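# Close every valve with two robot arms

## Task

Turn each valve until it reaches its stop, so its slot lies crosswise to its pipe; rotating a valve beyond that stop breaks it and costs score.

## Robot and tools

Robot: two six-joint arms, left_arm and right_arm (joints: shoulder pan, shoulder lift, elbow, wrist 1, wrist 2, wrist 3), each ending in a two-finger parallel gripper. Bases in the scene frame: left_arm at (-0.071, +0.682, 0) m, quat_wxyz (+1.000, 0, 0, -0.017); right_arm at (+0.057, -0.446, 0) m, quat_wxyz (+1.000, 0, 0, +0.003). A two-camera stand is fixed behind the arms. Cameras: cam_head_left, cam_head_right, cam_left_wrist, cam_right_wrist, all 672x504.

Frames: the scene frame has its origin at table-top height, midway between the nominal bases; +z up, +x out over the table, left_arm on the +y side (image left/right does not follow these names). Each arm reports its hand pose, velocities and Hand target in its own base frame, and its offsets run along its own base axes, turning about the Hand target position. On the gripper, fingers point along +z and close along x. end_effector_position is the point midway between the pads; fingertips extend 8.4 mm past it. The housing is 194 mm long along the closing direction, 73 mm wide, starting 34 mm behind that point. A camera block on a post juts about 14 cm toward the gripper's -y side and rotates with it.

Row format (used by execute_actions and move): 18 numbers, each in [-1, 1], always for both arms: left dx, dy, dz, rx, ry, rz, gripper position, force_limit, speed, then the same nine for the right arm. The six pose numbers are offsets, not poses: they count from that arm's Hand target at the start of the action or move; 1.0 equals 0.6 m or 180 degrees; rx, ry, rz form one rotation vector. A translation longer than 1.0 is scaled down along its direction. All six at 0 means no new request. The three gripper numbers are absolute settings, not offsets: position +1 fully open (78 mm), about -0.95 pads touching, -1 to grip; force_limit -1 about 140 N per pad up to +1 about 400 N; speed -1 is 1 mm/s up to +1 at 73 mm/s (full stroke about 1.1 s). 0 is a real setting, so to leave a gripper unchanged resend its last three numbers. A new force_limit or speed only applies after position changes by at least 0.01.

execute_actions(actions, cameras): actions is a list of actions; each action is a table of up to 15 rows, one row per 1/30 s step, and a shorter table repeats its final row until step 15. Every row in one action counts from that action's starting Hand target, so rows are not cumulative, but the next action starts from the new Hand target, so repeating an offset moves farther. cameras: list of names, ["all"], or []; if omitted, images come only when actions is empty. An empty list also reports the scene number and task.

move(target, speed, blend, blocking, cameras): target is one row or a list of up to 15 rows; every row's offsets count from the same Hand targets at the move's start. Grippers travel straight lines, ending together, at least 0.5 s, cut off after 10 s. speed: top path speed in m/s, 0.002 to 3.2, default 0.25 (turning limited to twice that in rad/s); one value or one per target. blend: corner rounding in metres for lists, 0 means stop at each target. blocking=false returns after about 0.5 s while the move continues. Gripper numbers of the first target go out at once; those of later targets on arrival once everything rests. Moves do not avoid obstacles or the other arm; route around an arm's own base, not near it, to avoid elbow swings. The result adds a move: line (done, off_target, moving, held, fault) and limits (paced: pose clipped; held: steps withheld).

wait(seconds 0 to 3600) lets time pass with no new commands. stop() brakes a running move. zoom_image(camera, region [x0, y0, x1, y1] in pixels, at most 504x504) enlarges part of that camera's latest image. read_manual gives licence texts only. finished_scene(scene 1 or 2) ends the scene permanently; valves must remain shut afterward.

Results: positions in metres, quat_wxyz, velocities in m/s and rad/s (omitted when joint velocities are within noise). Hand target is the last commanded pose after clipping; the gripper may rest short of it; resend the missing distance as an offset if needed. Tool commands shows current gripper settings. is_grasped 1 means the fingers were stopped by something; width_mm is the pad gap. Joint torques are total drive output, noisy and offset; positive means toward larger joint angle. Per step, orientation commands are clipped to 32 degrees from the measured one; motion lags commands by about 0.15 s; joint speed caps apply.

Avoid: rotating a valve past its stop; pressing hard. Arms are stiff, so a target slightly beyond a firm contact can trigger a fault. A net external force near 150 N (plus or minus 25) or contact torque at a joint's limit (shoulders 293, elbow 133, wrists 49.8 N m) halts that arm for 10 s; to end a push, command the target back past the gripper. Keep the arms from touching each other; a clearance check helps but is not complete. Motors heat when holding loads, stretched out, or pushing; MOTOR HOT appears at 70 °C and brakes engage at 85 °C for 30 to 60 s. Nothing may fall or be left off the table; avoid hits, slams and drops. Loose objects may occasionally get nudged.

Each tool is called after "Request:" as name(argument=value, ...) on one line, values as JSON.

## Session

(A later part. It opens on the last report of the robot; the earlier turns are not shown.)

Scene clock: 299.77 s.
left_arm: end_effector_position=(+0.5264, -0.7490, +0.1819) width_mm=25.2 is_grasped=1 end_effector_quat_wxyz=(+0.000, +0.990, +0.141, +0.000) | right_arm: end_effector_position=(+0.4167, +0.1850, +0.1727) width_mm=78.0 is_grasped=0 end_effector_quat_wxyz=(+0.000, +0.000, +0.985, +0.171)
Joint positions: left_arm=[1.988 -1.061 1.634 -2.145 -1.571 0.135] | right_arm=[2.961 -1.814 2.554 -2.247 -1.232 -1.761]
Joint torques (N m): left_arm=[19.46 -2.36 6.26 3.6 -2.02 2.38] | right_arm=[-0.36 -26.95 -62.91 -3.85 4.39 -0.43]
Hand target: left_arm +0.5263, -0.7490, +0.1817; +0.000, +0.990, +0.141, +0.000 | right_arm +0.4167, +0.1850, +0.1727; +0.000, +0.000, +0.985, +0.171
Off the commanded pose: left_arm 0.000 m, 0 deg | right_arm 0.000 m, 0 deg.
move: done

Request:
move(target=[0,0,0.0025,0,0,0,-0.98,0,-0.5,0,0,0,0,0,0,1,1,1], speed=0.02, cameras=["cam_left_wrist"])

Request:
zoom_image(camera="cam_left_wrist", region=[315, 55, 355, 95])

Scene clock: 300.37 s.
left_arm: end_effector_position=(+0.5263, -0.7488, +0.1828) width_mm=25.2 is_grasped=1 end_effector_quat_wxyz=(+0.000, +0.990, +0.141, +0.000) | right_arm: end_effector_position=(+0.4167, +0.1850, +0.1727) width_mm=78.0 is_grasped=0 end_effector_quat_wxyz=(+0.000, +0.000, +0.985, +0.171)
Joint positions: left_arm=[1.988 -1.062 1.633 -2.142 -1.571 0.135] | right_arm=[2.961 -1.814 2.554 -2.247 -1.232 -1.761]
Joint torques (N m): left_arm=[12.63 -96.58 -22.64 3.27 -1.79 2.12] | right_arm=[0.01 -27.66 -63.26 -4.18 4.74 -0.46]
Hand target: left_arm +0.5263, -0.7490, +0.1832; +0.000, +0.990, +0.141, +0.000 | right_arm +0.4167, +0.1850, +0.1727; +0.000, +0.000, +0.985, +0.171
Off the commanded pose: left_arm 0.000 m, 0 deg | right_arm 0.000 m, 0 deg.
move: done

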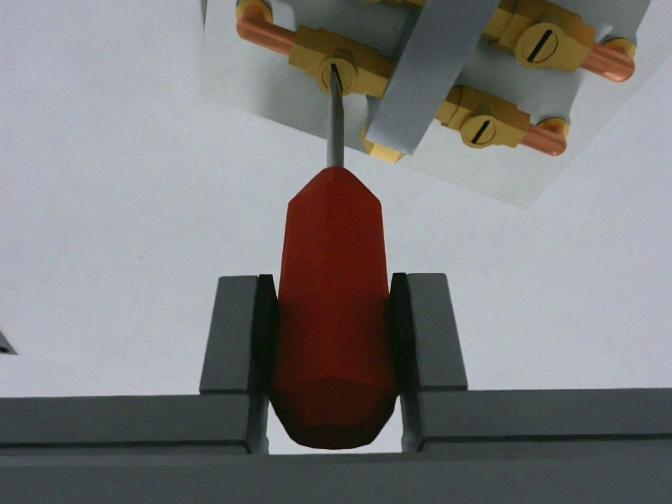

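Scaled by 12.600.

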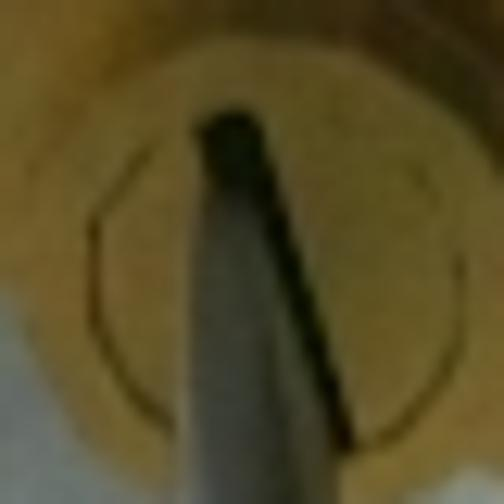

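Request:
move(target=[[0,0,0.0015,0,0,0,-0.98,0,-0.5,0,0,0,0,0,0,1,1,1]], speed=0.02, cameras=["cam_left_wrist","cam_right_wrist"])

Request:
zoom_image(camera="cam_left_wrist", region=[315, 55, 355, 95])

Request:
zoom_image(camera="cam_right_wrist", region=[340, 180, 440, 280])

Scene clock: 301.00 s.
left_arm: end_effector_position=(+0.5263, -0.7489, +0.1839) width_mm=25.2 is_grasped=1 end_effector_quat_wxyz=(+0.000, +0.990, +0.141, +0.000) | right_arm: end_effector_position=(+0.4167, +0.1850, +0.1727) width_mm=78.0 is_grasped=0 end_effector_quat_wxyz=(+0.000, +0.000, +0.985, +0.171)
Joint positions: left_arm=[1.988 -1.063 1.633 -2.141 -1.571 0.135] | right_arm=[2.961 -1.814 2.554 -2.247 -1.232 -1.761]
Joint torques (N m): left_arm=[3.73 -159.09 -46.27 -2.73 -1.39 2.51] | right_arm=[-0.73 -29.03 -62.68 -4.09 4.46 -0.56]
Hand target: left_arm +0.5263, -0.7490, +0.1841; +0.000, +0.990, +0.141, +0.000 | right_arm +0.4167, +0.1850, +0.1727; +0.000, +0.000, +0.985, +0.171
Off the commanded pose: left_arm 0.000 m, 0 deg | right_arm 0.000 m, 0 deg.
move: done

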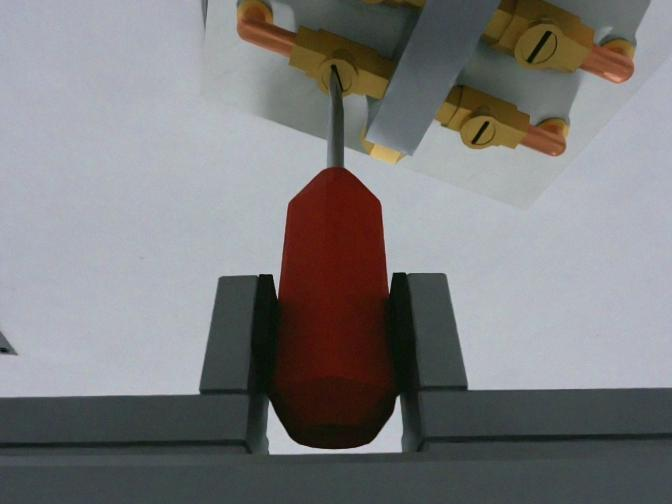

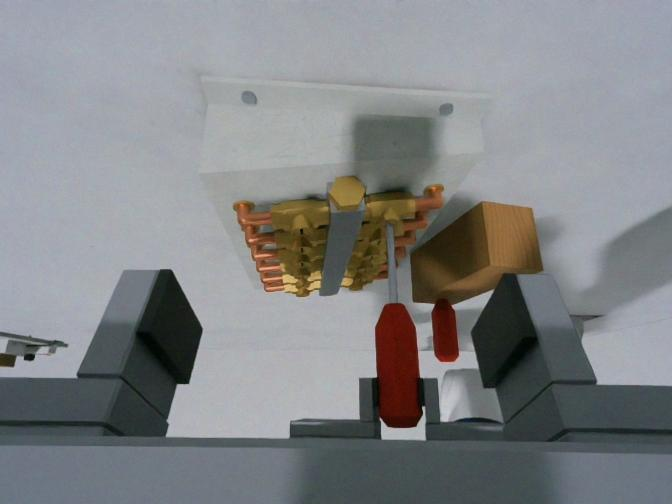

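Scaled by 12.600.

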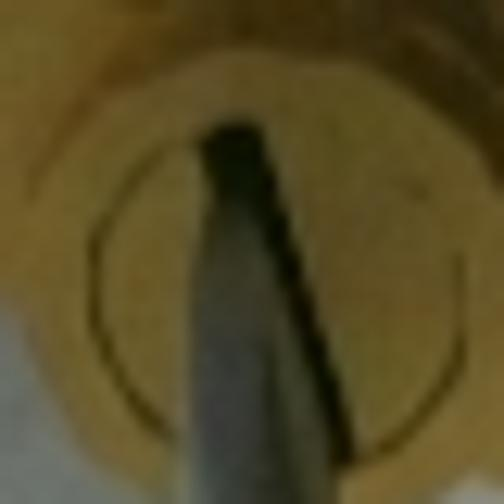

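Scaled by 5.040.

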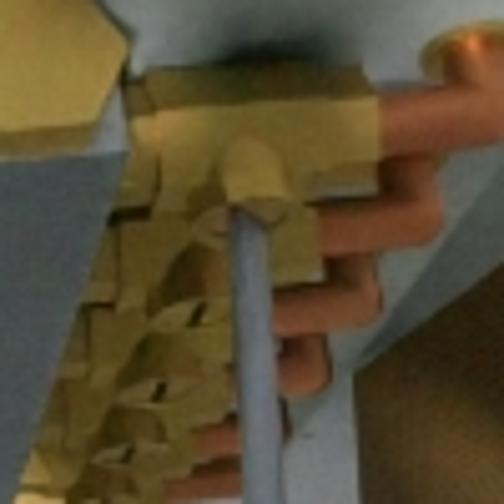

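Request:
move(target=[[0.0004,0.0002,0,0,0,-0.004,-0.98,0,-0.5,0,0,0,0,0,0,1,1,1],[0.0004,0.0002,-0.0005,0,0,-0.004,-0.98,0,-0.5,0,0,0,0,0,0,1,1,1]], speed=0.02, cameras=["cam_left_wrist"])

Request:
zoom_image(camera="cam_left_wrist", region=[315, 55, 355, 95])

Request:
move(target=[0,0,-0.001,0,0,0,-0.98,0,-0.5,0,0,0,0,0,0,1,1,1], speed=0.01)

Scene clock: 301.93 s.
left_arm: end_effector_position=(+0.5266, -0.7489, +0.1841) width_mm=25.2 is_grasped=1 end_effector_quat_wxyz=(+0.000, +0.991, +0.135, +0.000) | right_arm: end_effector_position=(+0.4167, +0.1850, +0.1727) width_mm=78.0 is_grasped=0 end_effector_quat_wxyz=(+0.000, +0.000, +0.985, +0.171)
Joint positions: left_arm=[1.988 -1.063 1.633 -2.141 -1.571 0.148] | right_arm=[2.961 -1.814 2.554 -2.247 -1.232 -1.761]
Joint torques (N m): left_arm=[14.64 -130.13 -41.38 -8.67 -1.35 2.04] | right_arm=[-1.99 -25.11 -62.29 -4.2 4.59 -0.56]
Hand target: left_arm +0.5266, -0.7488, +0.1838; +0.000, +0.991, +0.134, +0.000 | right_arm +0.4167, +0.1850, +0.1727; +0.000, +0.000, +0.985, +0.171
Off the commanded pose: left_arm 0.000 m, 0 deg | right_arm 0.000 m, 0 deg.
move: done

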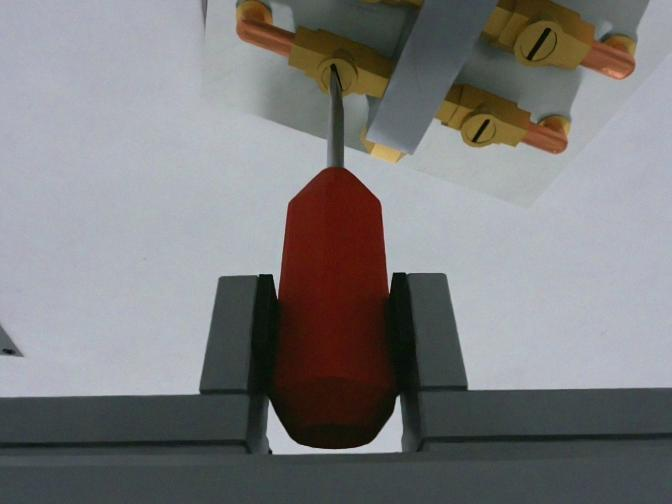

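Scaled by 12.600.

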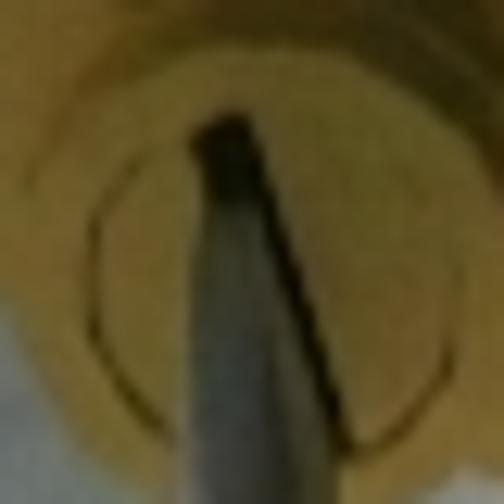

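Scene clock: 302.43 s.
left_arm: end_effector_position=(+0.5266, -0.7489, +0.1833) width_mm=25.2 is_grasped=1 end_effector_quat_wxyz=(+0.000, +0.991, +0.134, +0.000) | right_arm: end_effector_position=(+0.4167, +0.1850, +0.1727) width_mm=78.0 is_grasped=0 end_effector_quat_wxyz=(+0.000, +0.000, +0.985, +0.171)
Joint positions: left_arm=[1.988 -1.062 1.633 -2.142 -1.571 0.148] | right_arm=[2.961 -1.814 2.554 -2.247 -1.232 -1.761]
Joint torques (N m): left_arm=[15.27 -94.97 -25.63 -5.29 -1.45 2.36] | right_arm=[-1.47 -26.1 -63.85 -3.88 4.68 -0.4]
Hand target: left_arm +0.5266, -0.7488, +0.1832; +0.000, +0.991, +0.134, +0.000 | right_arm +0.4167, +0.1850, +0.1727; +0.000, +0.000, +0.985, +0.171
Off the commanded pose: left_arm 0.000 m, 0 deg | right_arm 0.000 m, 0 deg.
move: done

Request:
move(target=[[0,0,0.0012,0,0,0,-0.98,0,-0.5,0,0,0,0,0,0,1,1,1],[0.0001,0.0002,0.0012,0,0,-0.0111,-0.98,0,-0.5,0,0,0,0,0,0,1,1,1]], speed=0.02, cameras=["cam_left_wrist"])

Request:
zoom_image(camera="cam_left_wrist", region=[320, 58, 350, 88])

Scene clock: 304.03 s.
left_arm: end_effector_position=(+0.5266, -0.7487, +0.1839) width_mm=25.2 is_grasped=1 end_effector_quat_wxyz=(+0.000, +0.993, +0.117, +0.000) | right_arm: end_effector_position=(+0.4167, +0.1850, +0.1727) width_mm=78.0 is_grasped=0 end_effector_quat_wxyz=(+0.000, +0.000, +0.985, +0.171)
Joint positions: left_arm=[1.989 -1.063 1.633 -2.141 -1.571 0.183] | right_arm=[2.961 -1.814 2.554 -2.247 -1.232 -1.761]
Joint torques (N m): left_arm=[14.89 -167.01 -39.38 -4.97 -3.22 2.47] | right_arm=[-1.22 -25.4 -62.76 -4.2 4.53 -0.43]
Hand target: left_arm +0.5266, -0.7487, +0.1839; +0.000, +0.993, +0.117, +0.000 | right_arm +0.4167, +0.1850, +0.1727; +0.000, +0.000, +0.985, +0.171
Off the commanded pose: left_arm 0.000 m, 0 deg | right_arm 0.000 m, 0 deg.
move: done

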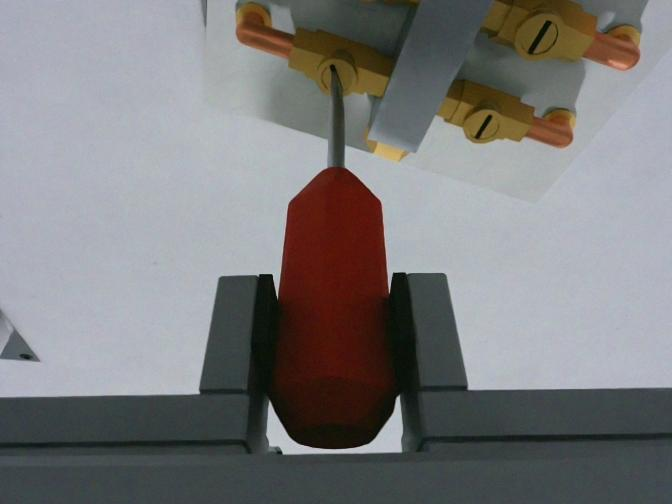

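Scaled by 16.800.

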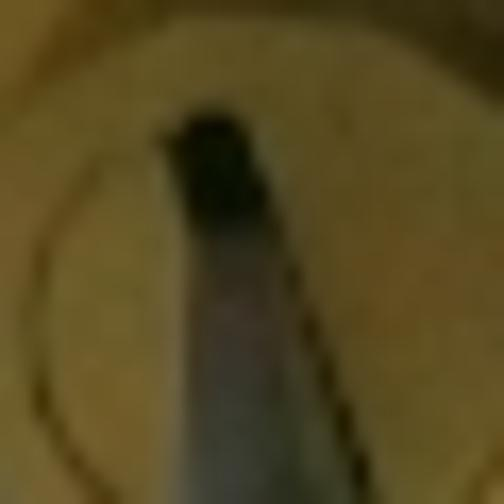

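Request:
move(target=[[-0.0002,-0.0001,0,0,0,0,-0.98,0,-0.5,0,0,0,0,0,0,1,1,1],[-0.0002,-0.0001,-0.0012,0,0,0,-0.98,0,-0.5,0,0,0,0,0,0,1,1,1]], speed=0.01)

Request:
move(target=[0,0,-0.0008,0,0,0,-0.98,0,-0.5,0,0,0,0,0,0,1,1,1], speed=0.01)

Scene clock: 304.77 s.
left_arm: end_effector_position=(+0.5265, -0.7488, +0.1832) width_mm=25.2 is_grasped=1 end_effector_quat_wxyz=(+0.000, +0.993, +0.117, +0.000) | right_arm: end_effector_position=(+0.4167, +0.1850, +0.1727) width_mm=78.0 is_grasped=0 end_effector_quat_wxyz=(+0.000, +0.000, +0.985, +0.171)
Joint positions: left_arm=[1.988 -1.062 1.633 -2.142 -1.571 0.183] | right_arm=[2.961 -1.814 2.554 -2.247 -1.232 -1.761]
Joint torques (N m): left_arm=[-8.98 -127.42 -38.7 -8.32 -4 -0.93] | right_arm=[0.79 -27.79 -63.41 -4.22 4.5 -0.66]
Hand target: left_arm +0.5265, -0.7488, +0.1832; +0.000, +0.993, +0.117, +0.000 | right_arm +0.4167, +0.1850, +0.1727; +0.000, +0.000, +0.985, +0.171
Off the commanded pose: left_arm 0.000 m, 0 deg | right_arm 0.000 m, 0 deg.
move: done

Scene clock: 305.27 s.
left_arm: end_effector_position=(+0.5265, -0.7488, +0.1827) width_mm=25.2 is_grasped=1 end_effector_quat_wxyz=(+0.000, +0.993, +0.117, +0.000) | right_arm: end_effector_position=(+0.4167, +0.1850, +0.1727) width_mm=78.0 is_grasped=0 end_effector_quat_wxyz=(+0.000, +0.000, +0.985, +0.171)
Joint positions: left_arm=[1.988 -1.062 1.634 -2.143 -1.571 0.183] | right_arm=[2.961 -1.814 2.554 -2.247 -1.232 -1.761]
Joint torques (N m): left_arm=[-13.46 -124.19 -37.13 -7.98 -4.02 -1.41] | right_arm=[-0.38 -28.17 -63.05 -4.1 4.63 -0.6]
Hand target: left_arm +0.5265, -0.7488, +0.1827; +0.000, +0.993, +0.117, +0.000 | right_arm +0.4167, +0.1850, +0.1727; +0.000, +0.000, +0.985, +0.171
Off the commanded pose: left_arm 0.000 m, 0 deg | right_arm 0.000 m, 0 deg.
move: done

Request:
move(target=[0,0,-0.0013,0,0,0,-0.98,0,-0.5,0,0,0,0,0,0,1,1,1], speed=0.01, cameras=["cam_left_wrist"])

Request:
zoom_image(camera="cam_left_wrist", region=[315, 55, 355, 95])

Scene clock: 305.87 s.
left_arm: end_effector_position=(+0.5265, -0.7488, +0.1820) width_mm=25.2 is_grasped=1 end_effector_quat_wxyz=(+0.000, +0.993, +0.117, +0.000) | right_arm: end_effector_position=(+0.4167, +0.1850, +0.1727) width_mm=78.0 is_grasped=0 end_effector_quat_wxyz=(+0.000, +0.000, +0.985, +0.171)
Joint positions: left_arm=[1.988 -1.061 1.634 -2.144 -1.571 0.183] | right_arm=[2.961 -1.814 2.554 -2.247 -1.232 -1.761]
Joint torques (N m): left_arm=[-13.5 -109.49 -32.28 -6.38 -4.02 -1.37] | right_arm=[-0.57 -25.67 -62.88 -4.15 4.75 -0.64]
Hand target: left_arm +0.5265, -0.7488, +0.1819; +0.000, +0.993, +0.117, +0.000 | right_arm +0.4167, +0.1850, +0.1727; +0.000, +0.000, +0.985, +0.171
Off the commanded pose: left_arm 0.000 m, 0 deg | right_arm 0.000 m, 0 deg.
move: done

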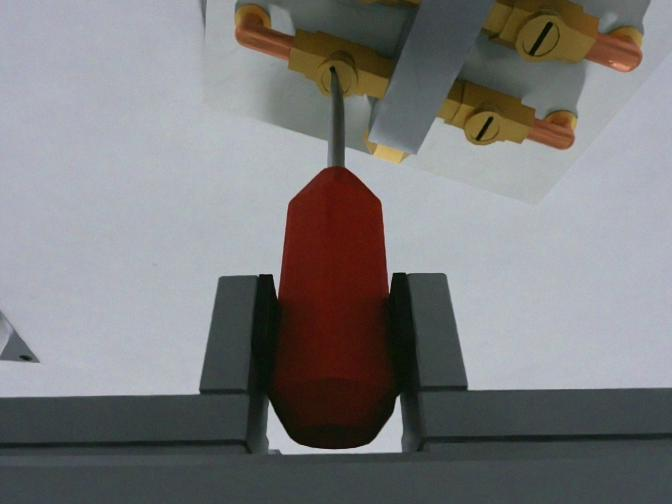

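Scaled by 12.600.

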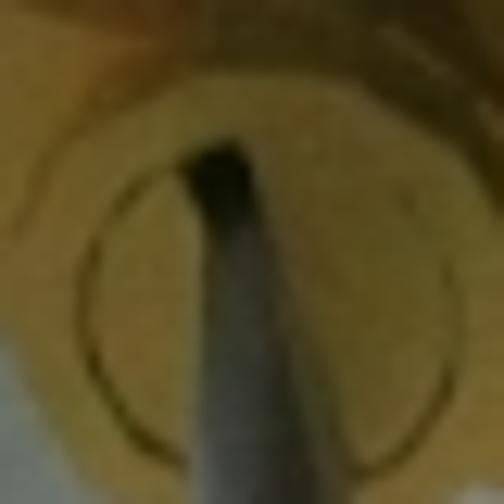

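Request:
move(target=[[0.0018,0.0008,0.0003,0,0,-0.0972,-0.98,0,-0.5,0,0,0,0,0,0,1,1,1],[0.0032,0.0008,0.0003,0,0,-0.1639,-0.98,0,-0.5,0,0,0,0,0,0,1,1,1]], speed=0.1, blend=0.001, cameras=["cam_left_wrist"])

Request:
zoom_image(camera="cam_left_wrist", region=[315, 55, 355, 95])

Scene clock: 309.13 s.
left_arm: end_effector_position=(+0.5284, -0.7483, +0.1821) width_mm=25.2 is_grasped=1 end_effector_quat_wxyz=(+0.000, +0.990, -0.139, +0.000) | right_arm: end_effector_position=(+0.4167, +0.1850, +0.1727) width_mm=78.0 is_grasped=0 end_effector_quat_wxyz=(+0.000, +0.000, +0.985, +0.171)
Joint positions: left_arm=[1.991 -1.06 1.632 -2.143 -1.571 0.7] | right_arm=[2.961 -1.814 2.554 -2.247 -1.232 -1.761]
Joint torques (N m): left_arm=[14.51 -112.82 -44.43 -2.9 -3.72 2.36] | right_arm=[-1.8 -27.46 -63.55 -4.15 4.46 -0.47]
Hand target: left_arm +0.5284, -0.7483, +0.1821; +0.000, +0.990, -0.140, +0.000 | right_arm +0.4167, +0.1850, +0.1727; +0.000, +0.000, +0.985, +0.171
Off the commanded pose: left_arm 0.000 m, 0 deg | right_arm 0.000 m, 0 deg.
move: done

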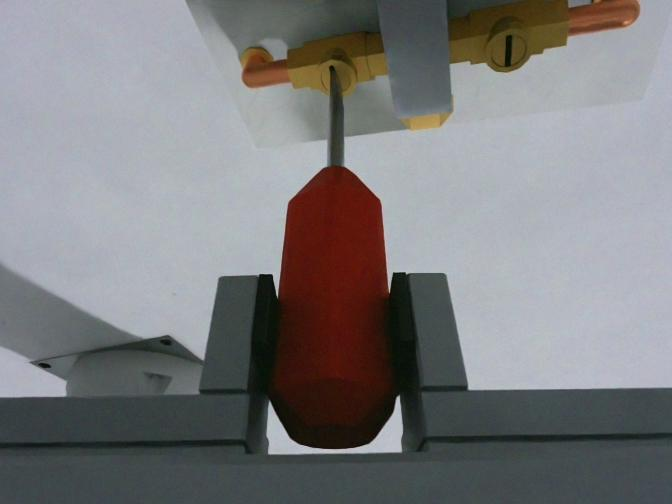

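Scaled by 12.600.

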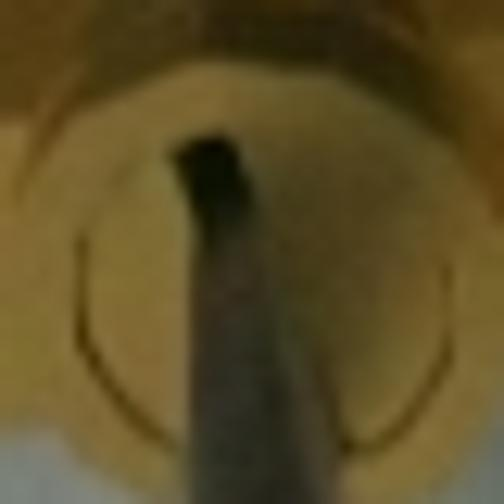

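Tracking. Continue in steps.

Request:
move(target=[0.0009,-0.0001,0.0,0,0,-0.0389,-0.98,0,-0.5,0,0,0,0,0,0,1,1,1], speed=0.05)

Request:
move(target=[0.0003,0.0,0.0,0,0,-0.0139,-0.98,0,-0.5,0,0,0,0,0,0,1,1,1], speed=0.05)

Request:
move(target=[0.0001,0.0,0.0,0,0,-0.0084,-0.98,0,-0.5,0,0,0,0,0,0,1,1,1], speed=0.05, cameras=["cam_left_wrist"])

Request:
zoom_image(camera="cam_left_wrist", region=[315, 55, 355, 95])

Scene clock: 310.93 s.
left_arm: end_effector_position=(+0.5290, -0.7484, +0.1821) width_mm=25.2 is_grasped=1 end_effector_quat_wxyz=(+0.000, +0.980, -0.200, +0.000) | right_arm: end_effector_position=(+0.4167, +0.1850, +0.1727) width_mm=78.0 is_grasped=0 end_effector_quat_wxyz=(+0.000, +0.000, +0.985, +0.171)
Joint positions: left_arm=[1.991 -1.06 1.632 -2.143 -1.571 0.822] | right_arm=[2.961 -1.814 2.554 -2.247 -1.232 -1.761]
Joint torques (N m): left_arm=[15.36 -109.95 -43.93 -2.89 -3.77 2.96] | right_arm=[-1.09 -26.75 -62.57 -3.89 4.78 -0.35]
Hand target: left_arm +0.5290, -0.7484, +0.1821; +0.000, +0.980, -0.200, +0.000 | right_arm +0.4167, +0.1850, +0.1727; +0.000, +0.000, +0.985, +0.171
Off the commanded pose: left_arm 0.000 m, 0 deg | right_arm 0.000 m, 0 deg.
move: done

Scene clock: 311.80 s.
left_arm: end_effector_position=(+0.5291, -0.7484, +0.1821) width_mm=25.2 is_grasped=1 end_effector_quat_wxyz=(+0.000, +0.975, -0.221, +0.000) | right_arm: end_effector_position=(+0.4167, +0.1850, +0.1727) width_mm=78.0 is_grasped=0 end_effector_quat_wxyz=(+0.000, +0.000, +0.985, +0.171)
Joint positions: left_arm=[1.991 -1.06 1.631 -2.143 -1.571 0.866] | right_arm=[2.961 -1.814 2.554 -2.247 -1.232 -1.761]
Joint torques (N m): left_arm=[13.86 -110.84 -43.96 -2.92 -3.46 4.02] | right_arm=[0.61 -27.73 -63.23 -4.1 4.36 -0.59]
Hand target: left_arm +0.5291, -0.7484, +0.1821; +0.000, +0.975, -0.221, +0.000 | right_arm +0.4167, +0.1850, +0.1727; +0.000, +0.000, +0.985, +0.171
Off the commanded pose: left_arm 0.000 m, 0 deg | right_arm 0.000 m, 0 deg.
move: done

Scene clock: 312.50 s.
left_arm: end_effector_position=(+0.5292, -0.7484, +0.1821) width_mm=25.2 is_grasped=1 end_effector_quat_wxyz=(+0.000, +0.972, -0.234, +0.000) | right_arm: end_effector_position=(+0.4167, +0.1850, +0.1727) width_mm=78.0 is_grasped=0 end_effector_quat_wxyz=(+0.000, +0.000, +0.985, +0.171)
Joint positions: left_arm=[1.991 -1.06 1.631 -2.143 -1.571 0.893] | right_arm=[2.961 -1.814 2.554 -2.247 -1.232 -1.761]
Joint torques (N m): left_arm=[11.77 -110.45 -43.69 -2.88 -3.96 5.11] | right_arm=[-1.13 -27.79 -62.94 -4.11 4.57 -0.74]
Hand target: left_arm +0.5292, -0.7484, +0.1821; +0.000, +0.972, -0.234, +0.000 | right_arm +0.4167, +0.1850, +0.1727; +0.000, +0.000, +0.985, +0.171
Off the commanded pose: left_arm 0.000 m, 0 deg | right_arm 0.000 m, 0 deg.
move: done

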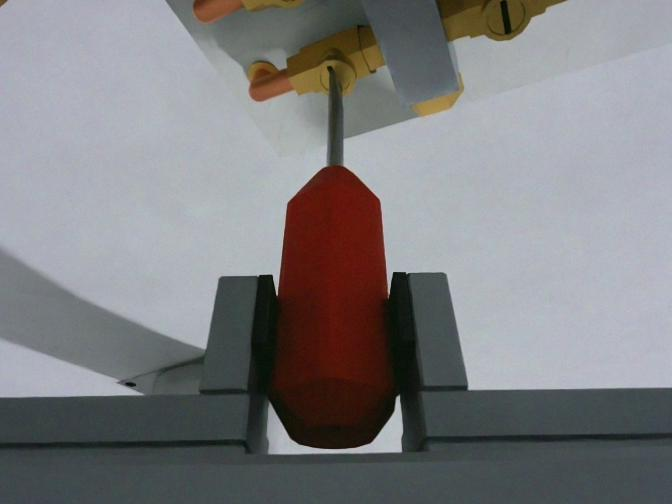

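Scaled by 12.600.

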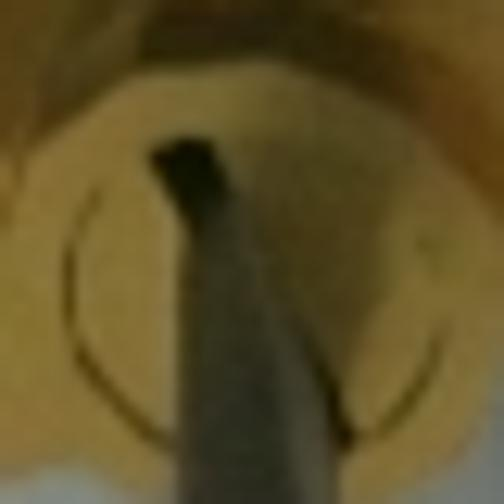

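Request:
move(target=[[-0.0009,-0.0002,0,0,0,0.05,-0.98,0,-0.5,0,0,0,0,0,0,1,1,1],[-0.0009,-0.0002,0.0333,0,0,0.05,-0.98,0,-0.5,0,0,0,0,0,0,1,1,1],[-0.0153,0.1723,0.33,0,0,-0.35,-0.98,0,-0.5,0,0,0,0,0,0,1,1,1]], speed=[0.05,0.03,0.3])

Request:
move(target=[0,0,0,0,-0.2795,0,-0.98,0,-0.5,0,0,0,0,0,0,1,1,1], speed=0.4, cameras=["cam_left_wrist","cam_head_left"])

Request:
zoom_image(camera="cam_left_wrist", region=[190, 110, 500, 320])

Scene clock: 318.27 s.
left_arm: end_effector_position=(+0.5200, -0.6450, +0.3800) width_mm=25.2 is_grasped=1 end_effector_quat_wxyz=(+0.000, +0.707, -0.707, +0.000) | right_arm: end_effector_position=(+0.4167, +0.1850, +0.1727) width_mm=78.0 is_grasped=0 end_effector_quat_wxyz=(+0.000, +0.000, +0.985, +0.171)
Joint positions: left_arm=[2.034 -1.33 1.635 -1.876 -1.571 2.034] | right_arm=[2.961 -1.814 2.554 -2.247 -1.232 -1.761]
Joint torques (N m): left_arm=[14.84 -141.88 -54.48 -3.55 -4.11 2.49] | right_arm=[0.62 -27.59 -63.03 -4.2 4.49 -0.33]
Hand target: left_arm +0.5200, -0.6450, +0.3801; +0.000, +0.707, -0.708, +0.000 | right_arm +0.4167, +0.1850, +0.1727; +0.000, +0.000, +0.985, +0.171
Off the commanded pose: left_arm 0.000 m, 0 deg | right_arm 0.000 m, 0 deg.
move: done

Scene clock: 320.13 s.
left_arm: end_effector_position=(+0.5200, -0.6450, +0.3801) width_mm=25.2 is_grasped=1 end_effector_quat_wxyz=(-0.300, +0.640, -0.641, +0.300) | right_arm: end_effector_position=(+0.4167, +0.1850, +0.1727) width_mm=78.0 is_grasped=0 end_effector_quat_wxyz=(+0.000, +0.000, +0.985, +0.171)
Joint positions: left_arm=[1.805 -1.399 1.949 -2.393 -0.726 1.93] | right_arm=[2.961 -1.814 2.554 -2.247 -1.232 -1.761]
Joint torques (N m): left_arm=[-14.08 -84.88 -41.58 -9.22 10.78 2.46] | right_arm=[-0.55 -27.11 -62.41 -4.29 4.56 -0.57]
Hand target: left_arm +0.5200, -0.6450, +0.3801; -0.301, +0.640, -0.641, +0.300 | right_arm +0.4167, +0.1850, +0.1727; +0.000, +0.000, +0.985, +0.171
Off the commanded pose: left_arm 0.000 m, 0 deg | right_arm 0.000 m, 0 deg.
move: done
Images, in order (width x height): cam_head_left 672x504, cam_left_wrist 672x504.

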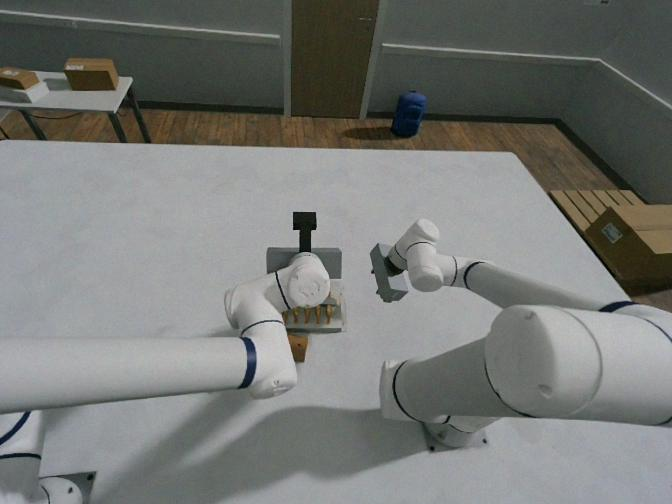

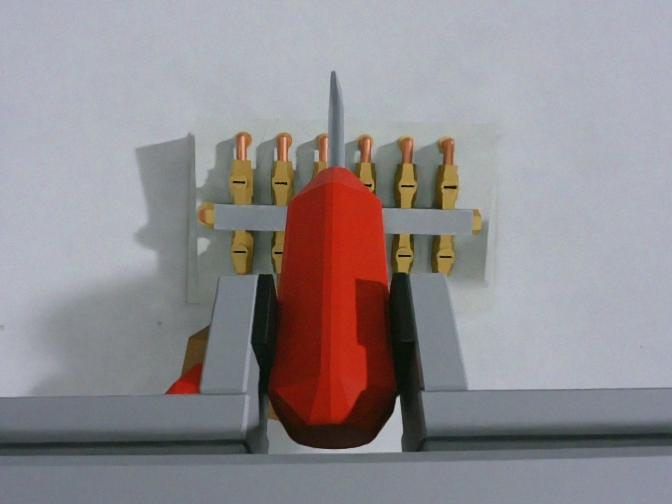

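Scaled by 1.626.

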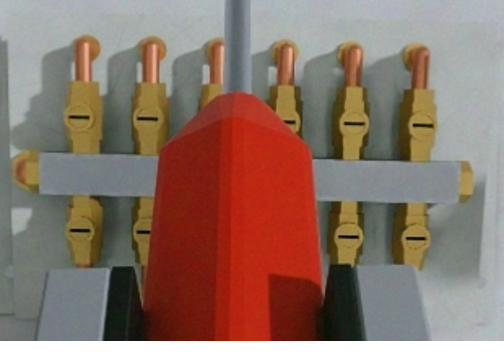

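Request:
zoom_image(camera="cam_left_wrist", region=[220, 160, 300, 280])

Request:
zoom_image(camera="cam_left_wrist", region=[385, 160, 465, 280])

Request:
move(target=[0,0.15,0,0,0,0,-0.98,0,-0.5,0,0,0,0,0,0,1,1,1], cameras=["cam_left_wrist"])

Request:
zoom_image(camera="cam_left_wrist", region=[390, 160, 490, 280])

Scaled by 4.200.

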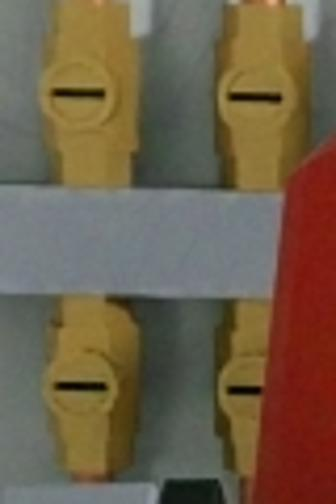

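Scaled by 4.200.

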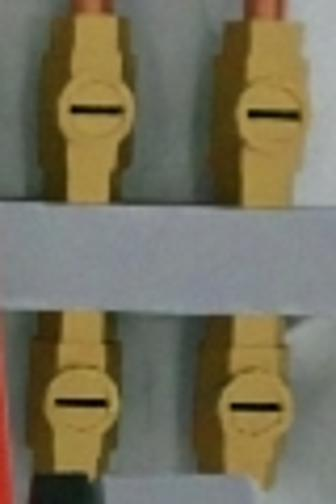

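Scene clock: 321.23 s.
left_arm: end_effector_position=(+0.5200, -0.5552, +0.3801) width_mm=25.2 is_grasped=1 end_effector_quat_wxyz=(-0.301, +0.640, -0.641, +0.300) | right_arm: end_effector_position=(+0.4167, +0.1850, +0.1727) width_mm=78.0 is_grasped=0 end_effector_quat_wxyz=(+0.000, +0.000, +0.985, +0.171)
Joint positions: left_arm=[1.839 -1.517 2.092 -2.455 -0.735 1.978] | right_arm=[2.961 -1.814 2.554 -2.247 -1.232 -1.761]
Joint torques (N m): left_arm=[14.22 -109.52 -38.09 -9.68 1.41 2.44] | right_arm=[0.22 -26.62 -63.45 -4.26 4.61 -0.61]
Hand target: left_arm +0.5200, -0.5550, +0.3801; -0.301, +0.640, -0.641, +0.300 | right_arm +0.4167, +0.1850, +0.1727; +0.000, +0.000, +0.985, +0.171
Off the commanded pose: left_arm 0.000 m, 0 deg | right_arm 0.000 m, 0 deg.
move: done

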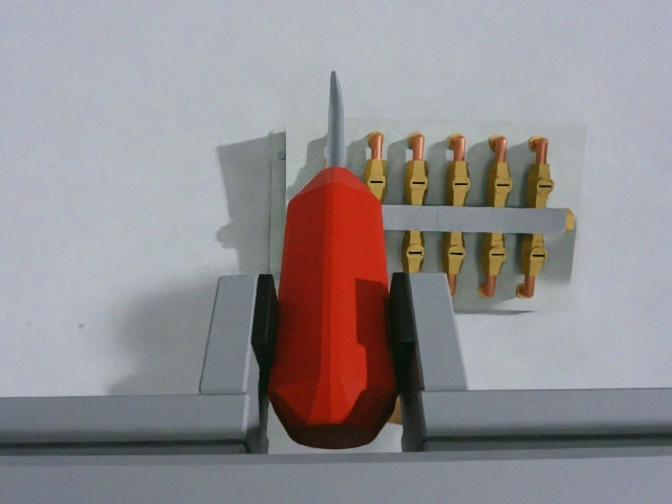

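Scaled by 4.200.

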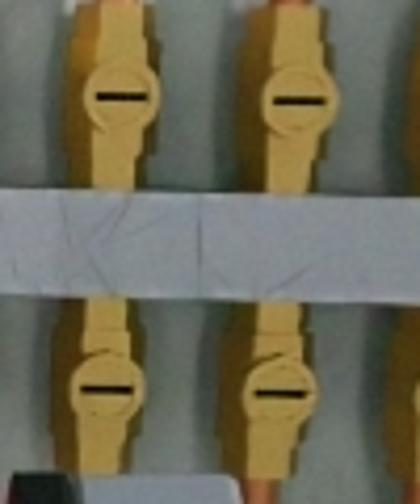

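Request:
move(target=[[-0.1167,0.425,0,0,0.2795,0,-0.98,0,-0.5,0,0,0,0,0,0,1,1,1],[-0.1167,0.425,-0.4,0,0.2795,0,-0.98,0,-0.5,0,0,0,0,0,0,1,1,1]], speed=[0.4,0.15], cameras=["cam_left_wrist","cam_head_left"])

Scene clock: 325.60 s.
left_arm: end_effector_position=(+0.4500, -0.3000, +0.1402) width_mm=25.2 is_grasped=1 end_effector_quat_wxyz=(+0.000, +0.707, -0.708, +0.000) | right_arm: end_effector_position=(+0.4167, +0.1850, +0.1727) width_mm=78.0 is_grasped=0 end_effector_quat_wxyz=(+0.000, +0.000, +0.985, +0.171)
Joint positions: left_arm=[2.219 -1.544 2.395 -2.421 -1.571 2.221] | right_arm=[2.961 -1.814 2.554 -2.247 -1.232 -1.761]
Joint torques (N m): left_arm=[14.24 -47.37 -30.54 -9.01 -3.94 2.42] | right_arm=[0.9 -26.7 -63.38 -4.12 4.62 -0.37]
Hand target: left_arm +0.4500, -0.3000, +0.1401; +0.000, +0.707, -0.708, +0.000 | right_arm +0.4167, +0.1850, +0.1727; +0.000, +0.000, +0.985, +0.171
Off the commanded pose: left_arm 0.000 m, 0 deg | right_arm 0.000 m, 0 deg.
move: done
Images, in order (width x height): cam_head_left 672x504, cam_left_wrist 672x504.

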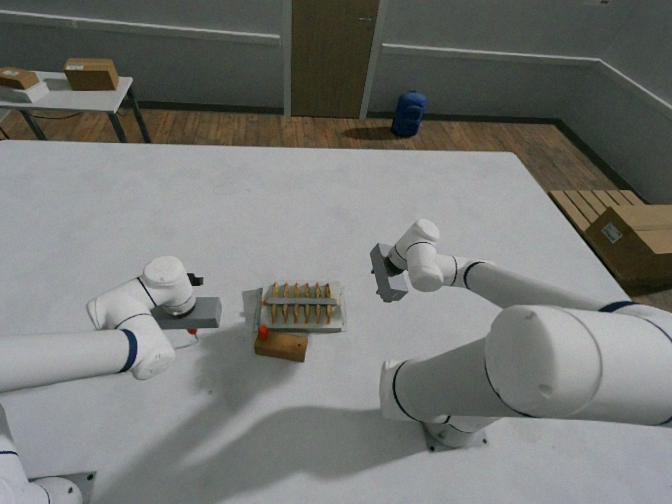

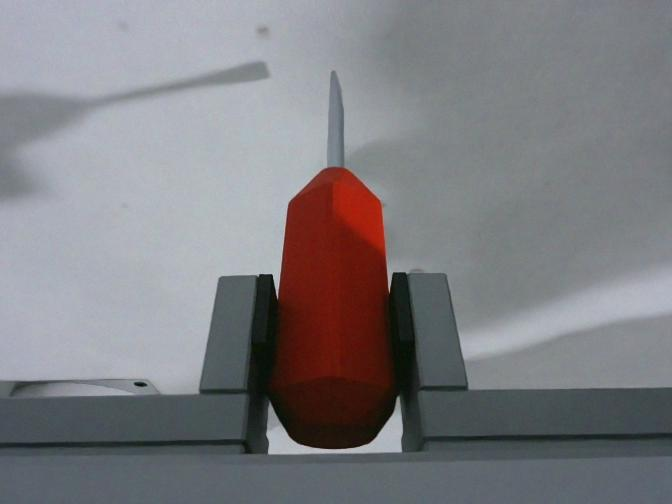

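Request:
move(target=[0,0,-0.02,0,0,0,-0.98,0,-0.5,0,0,0,0,0,0,1,1,1], speed=0.05)

Request:
finished_scene(scene=1)

Scene clock: 326.37 s.
left_arm: end_effector_position=(+0.4500, -0.3000, +0.1282) width_mm=25.2 is_grasped=1 end_effector_quat_wxyz=(+0.000, +0.707, -0.708, +0.000) | right_arm: end_effector_position=(+0.4167, +0.1850, +0.1727) width_mm=78.0 is_grasped=0 end_effector_quat_wxyz=(+0.000, +0.000, +0.985, +0.171)
Joint positions: left_arm=[2.219 -1.522 2.404 -2.452 -1.571 2.221] | right_arm=[2.961 -1.814 2.554 -2.247 -1.232 -1.761]
Joint torques (N m): left_arm=[7.67 -47.81 -29.22 -8.13 -4.44 2.1] | right_arm=[0.55 -25.52 -62.43 -4.03 4.65 -0.63]
Hand target: left_arm +0.4500, -0.3000, +0.1281; +0.000, +0.707, -0.708, +0.000 | right_arm +0.4167, +0.1850, +0.1727; +0.000, +0.000, +0.985, +0.171
Off the commanded pose: left_arm 0.000 m, 0 deg | right_arm 0.000 m, 0 deg.
move: done

The scene is finished: the task was done.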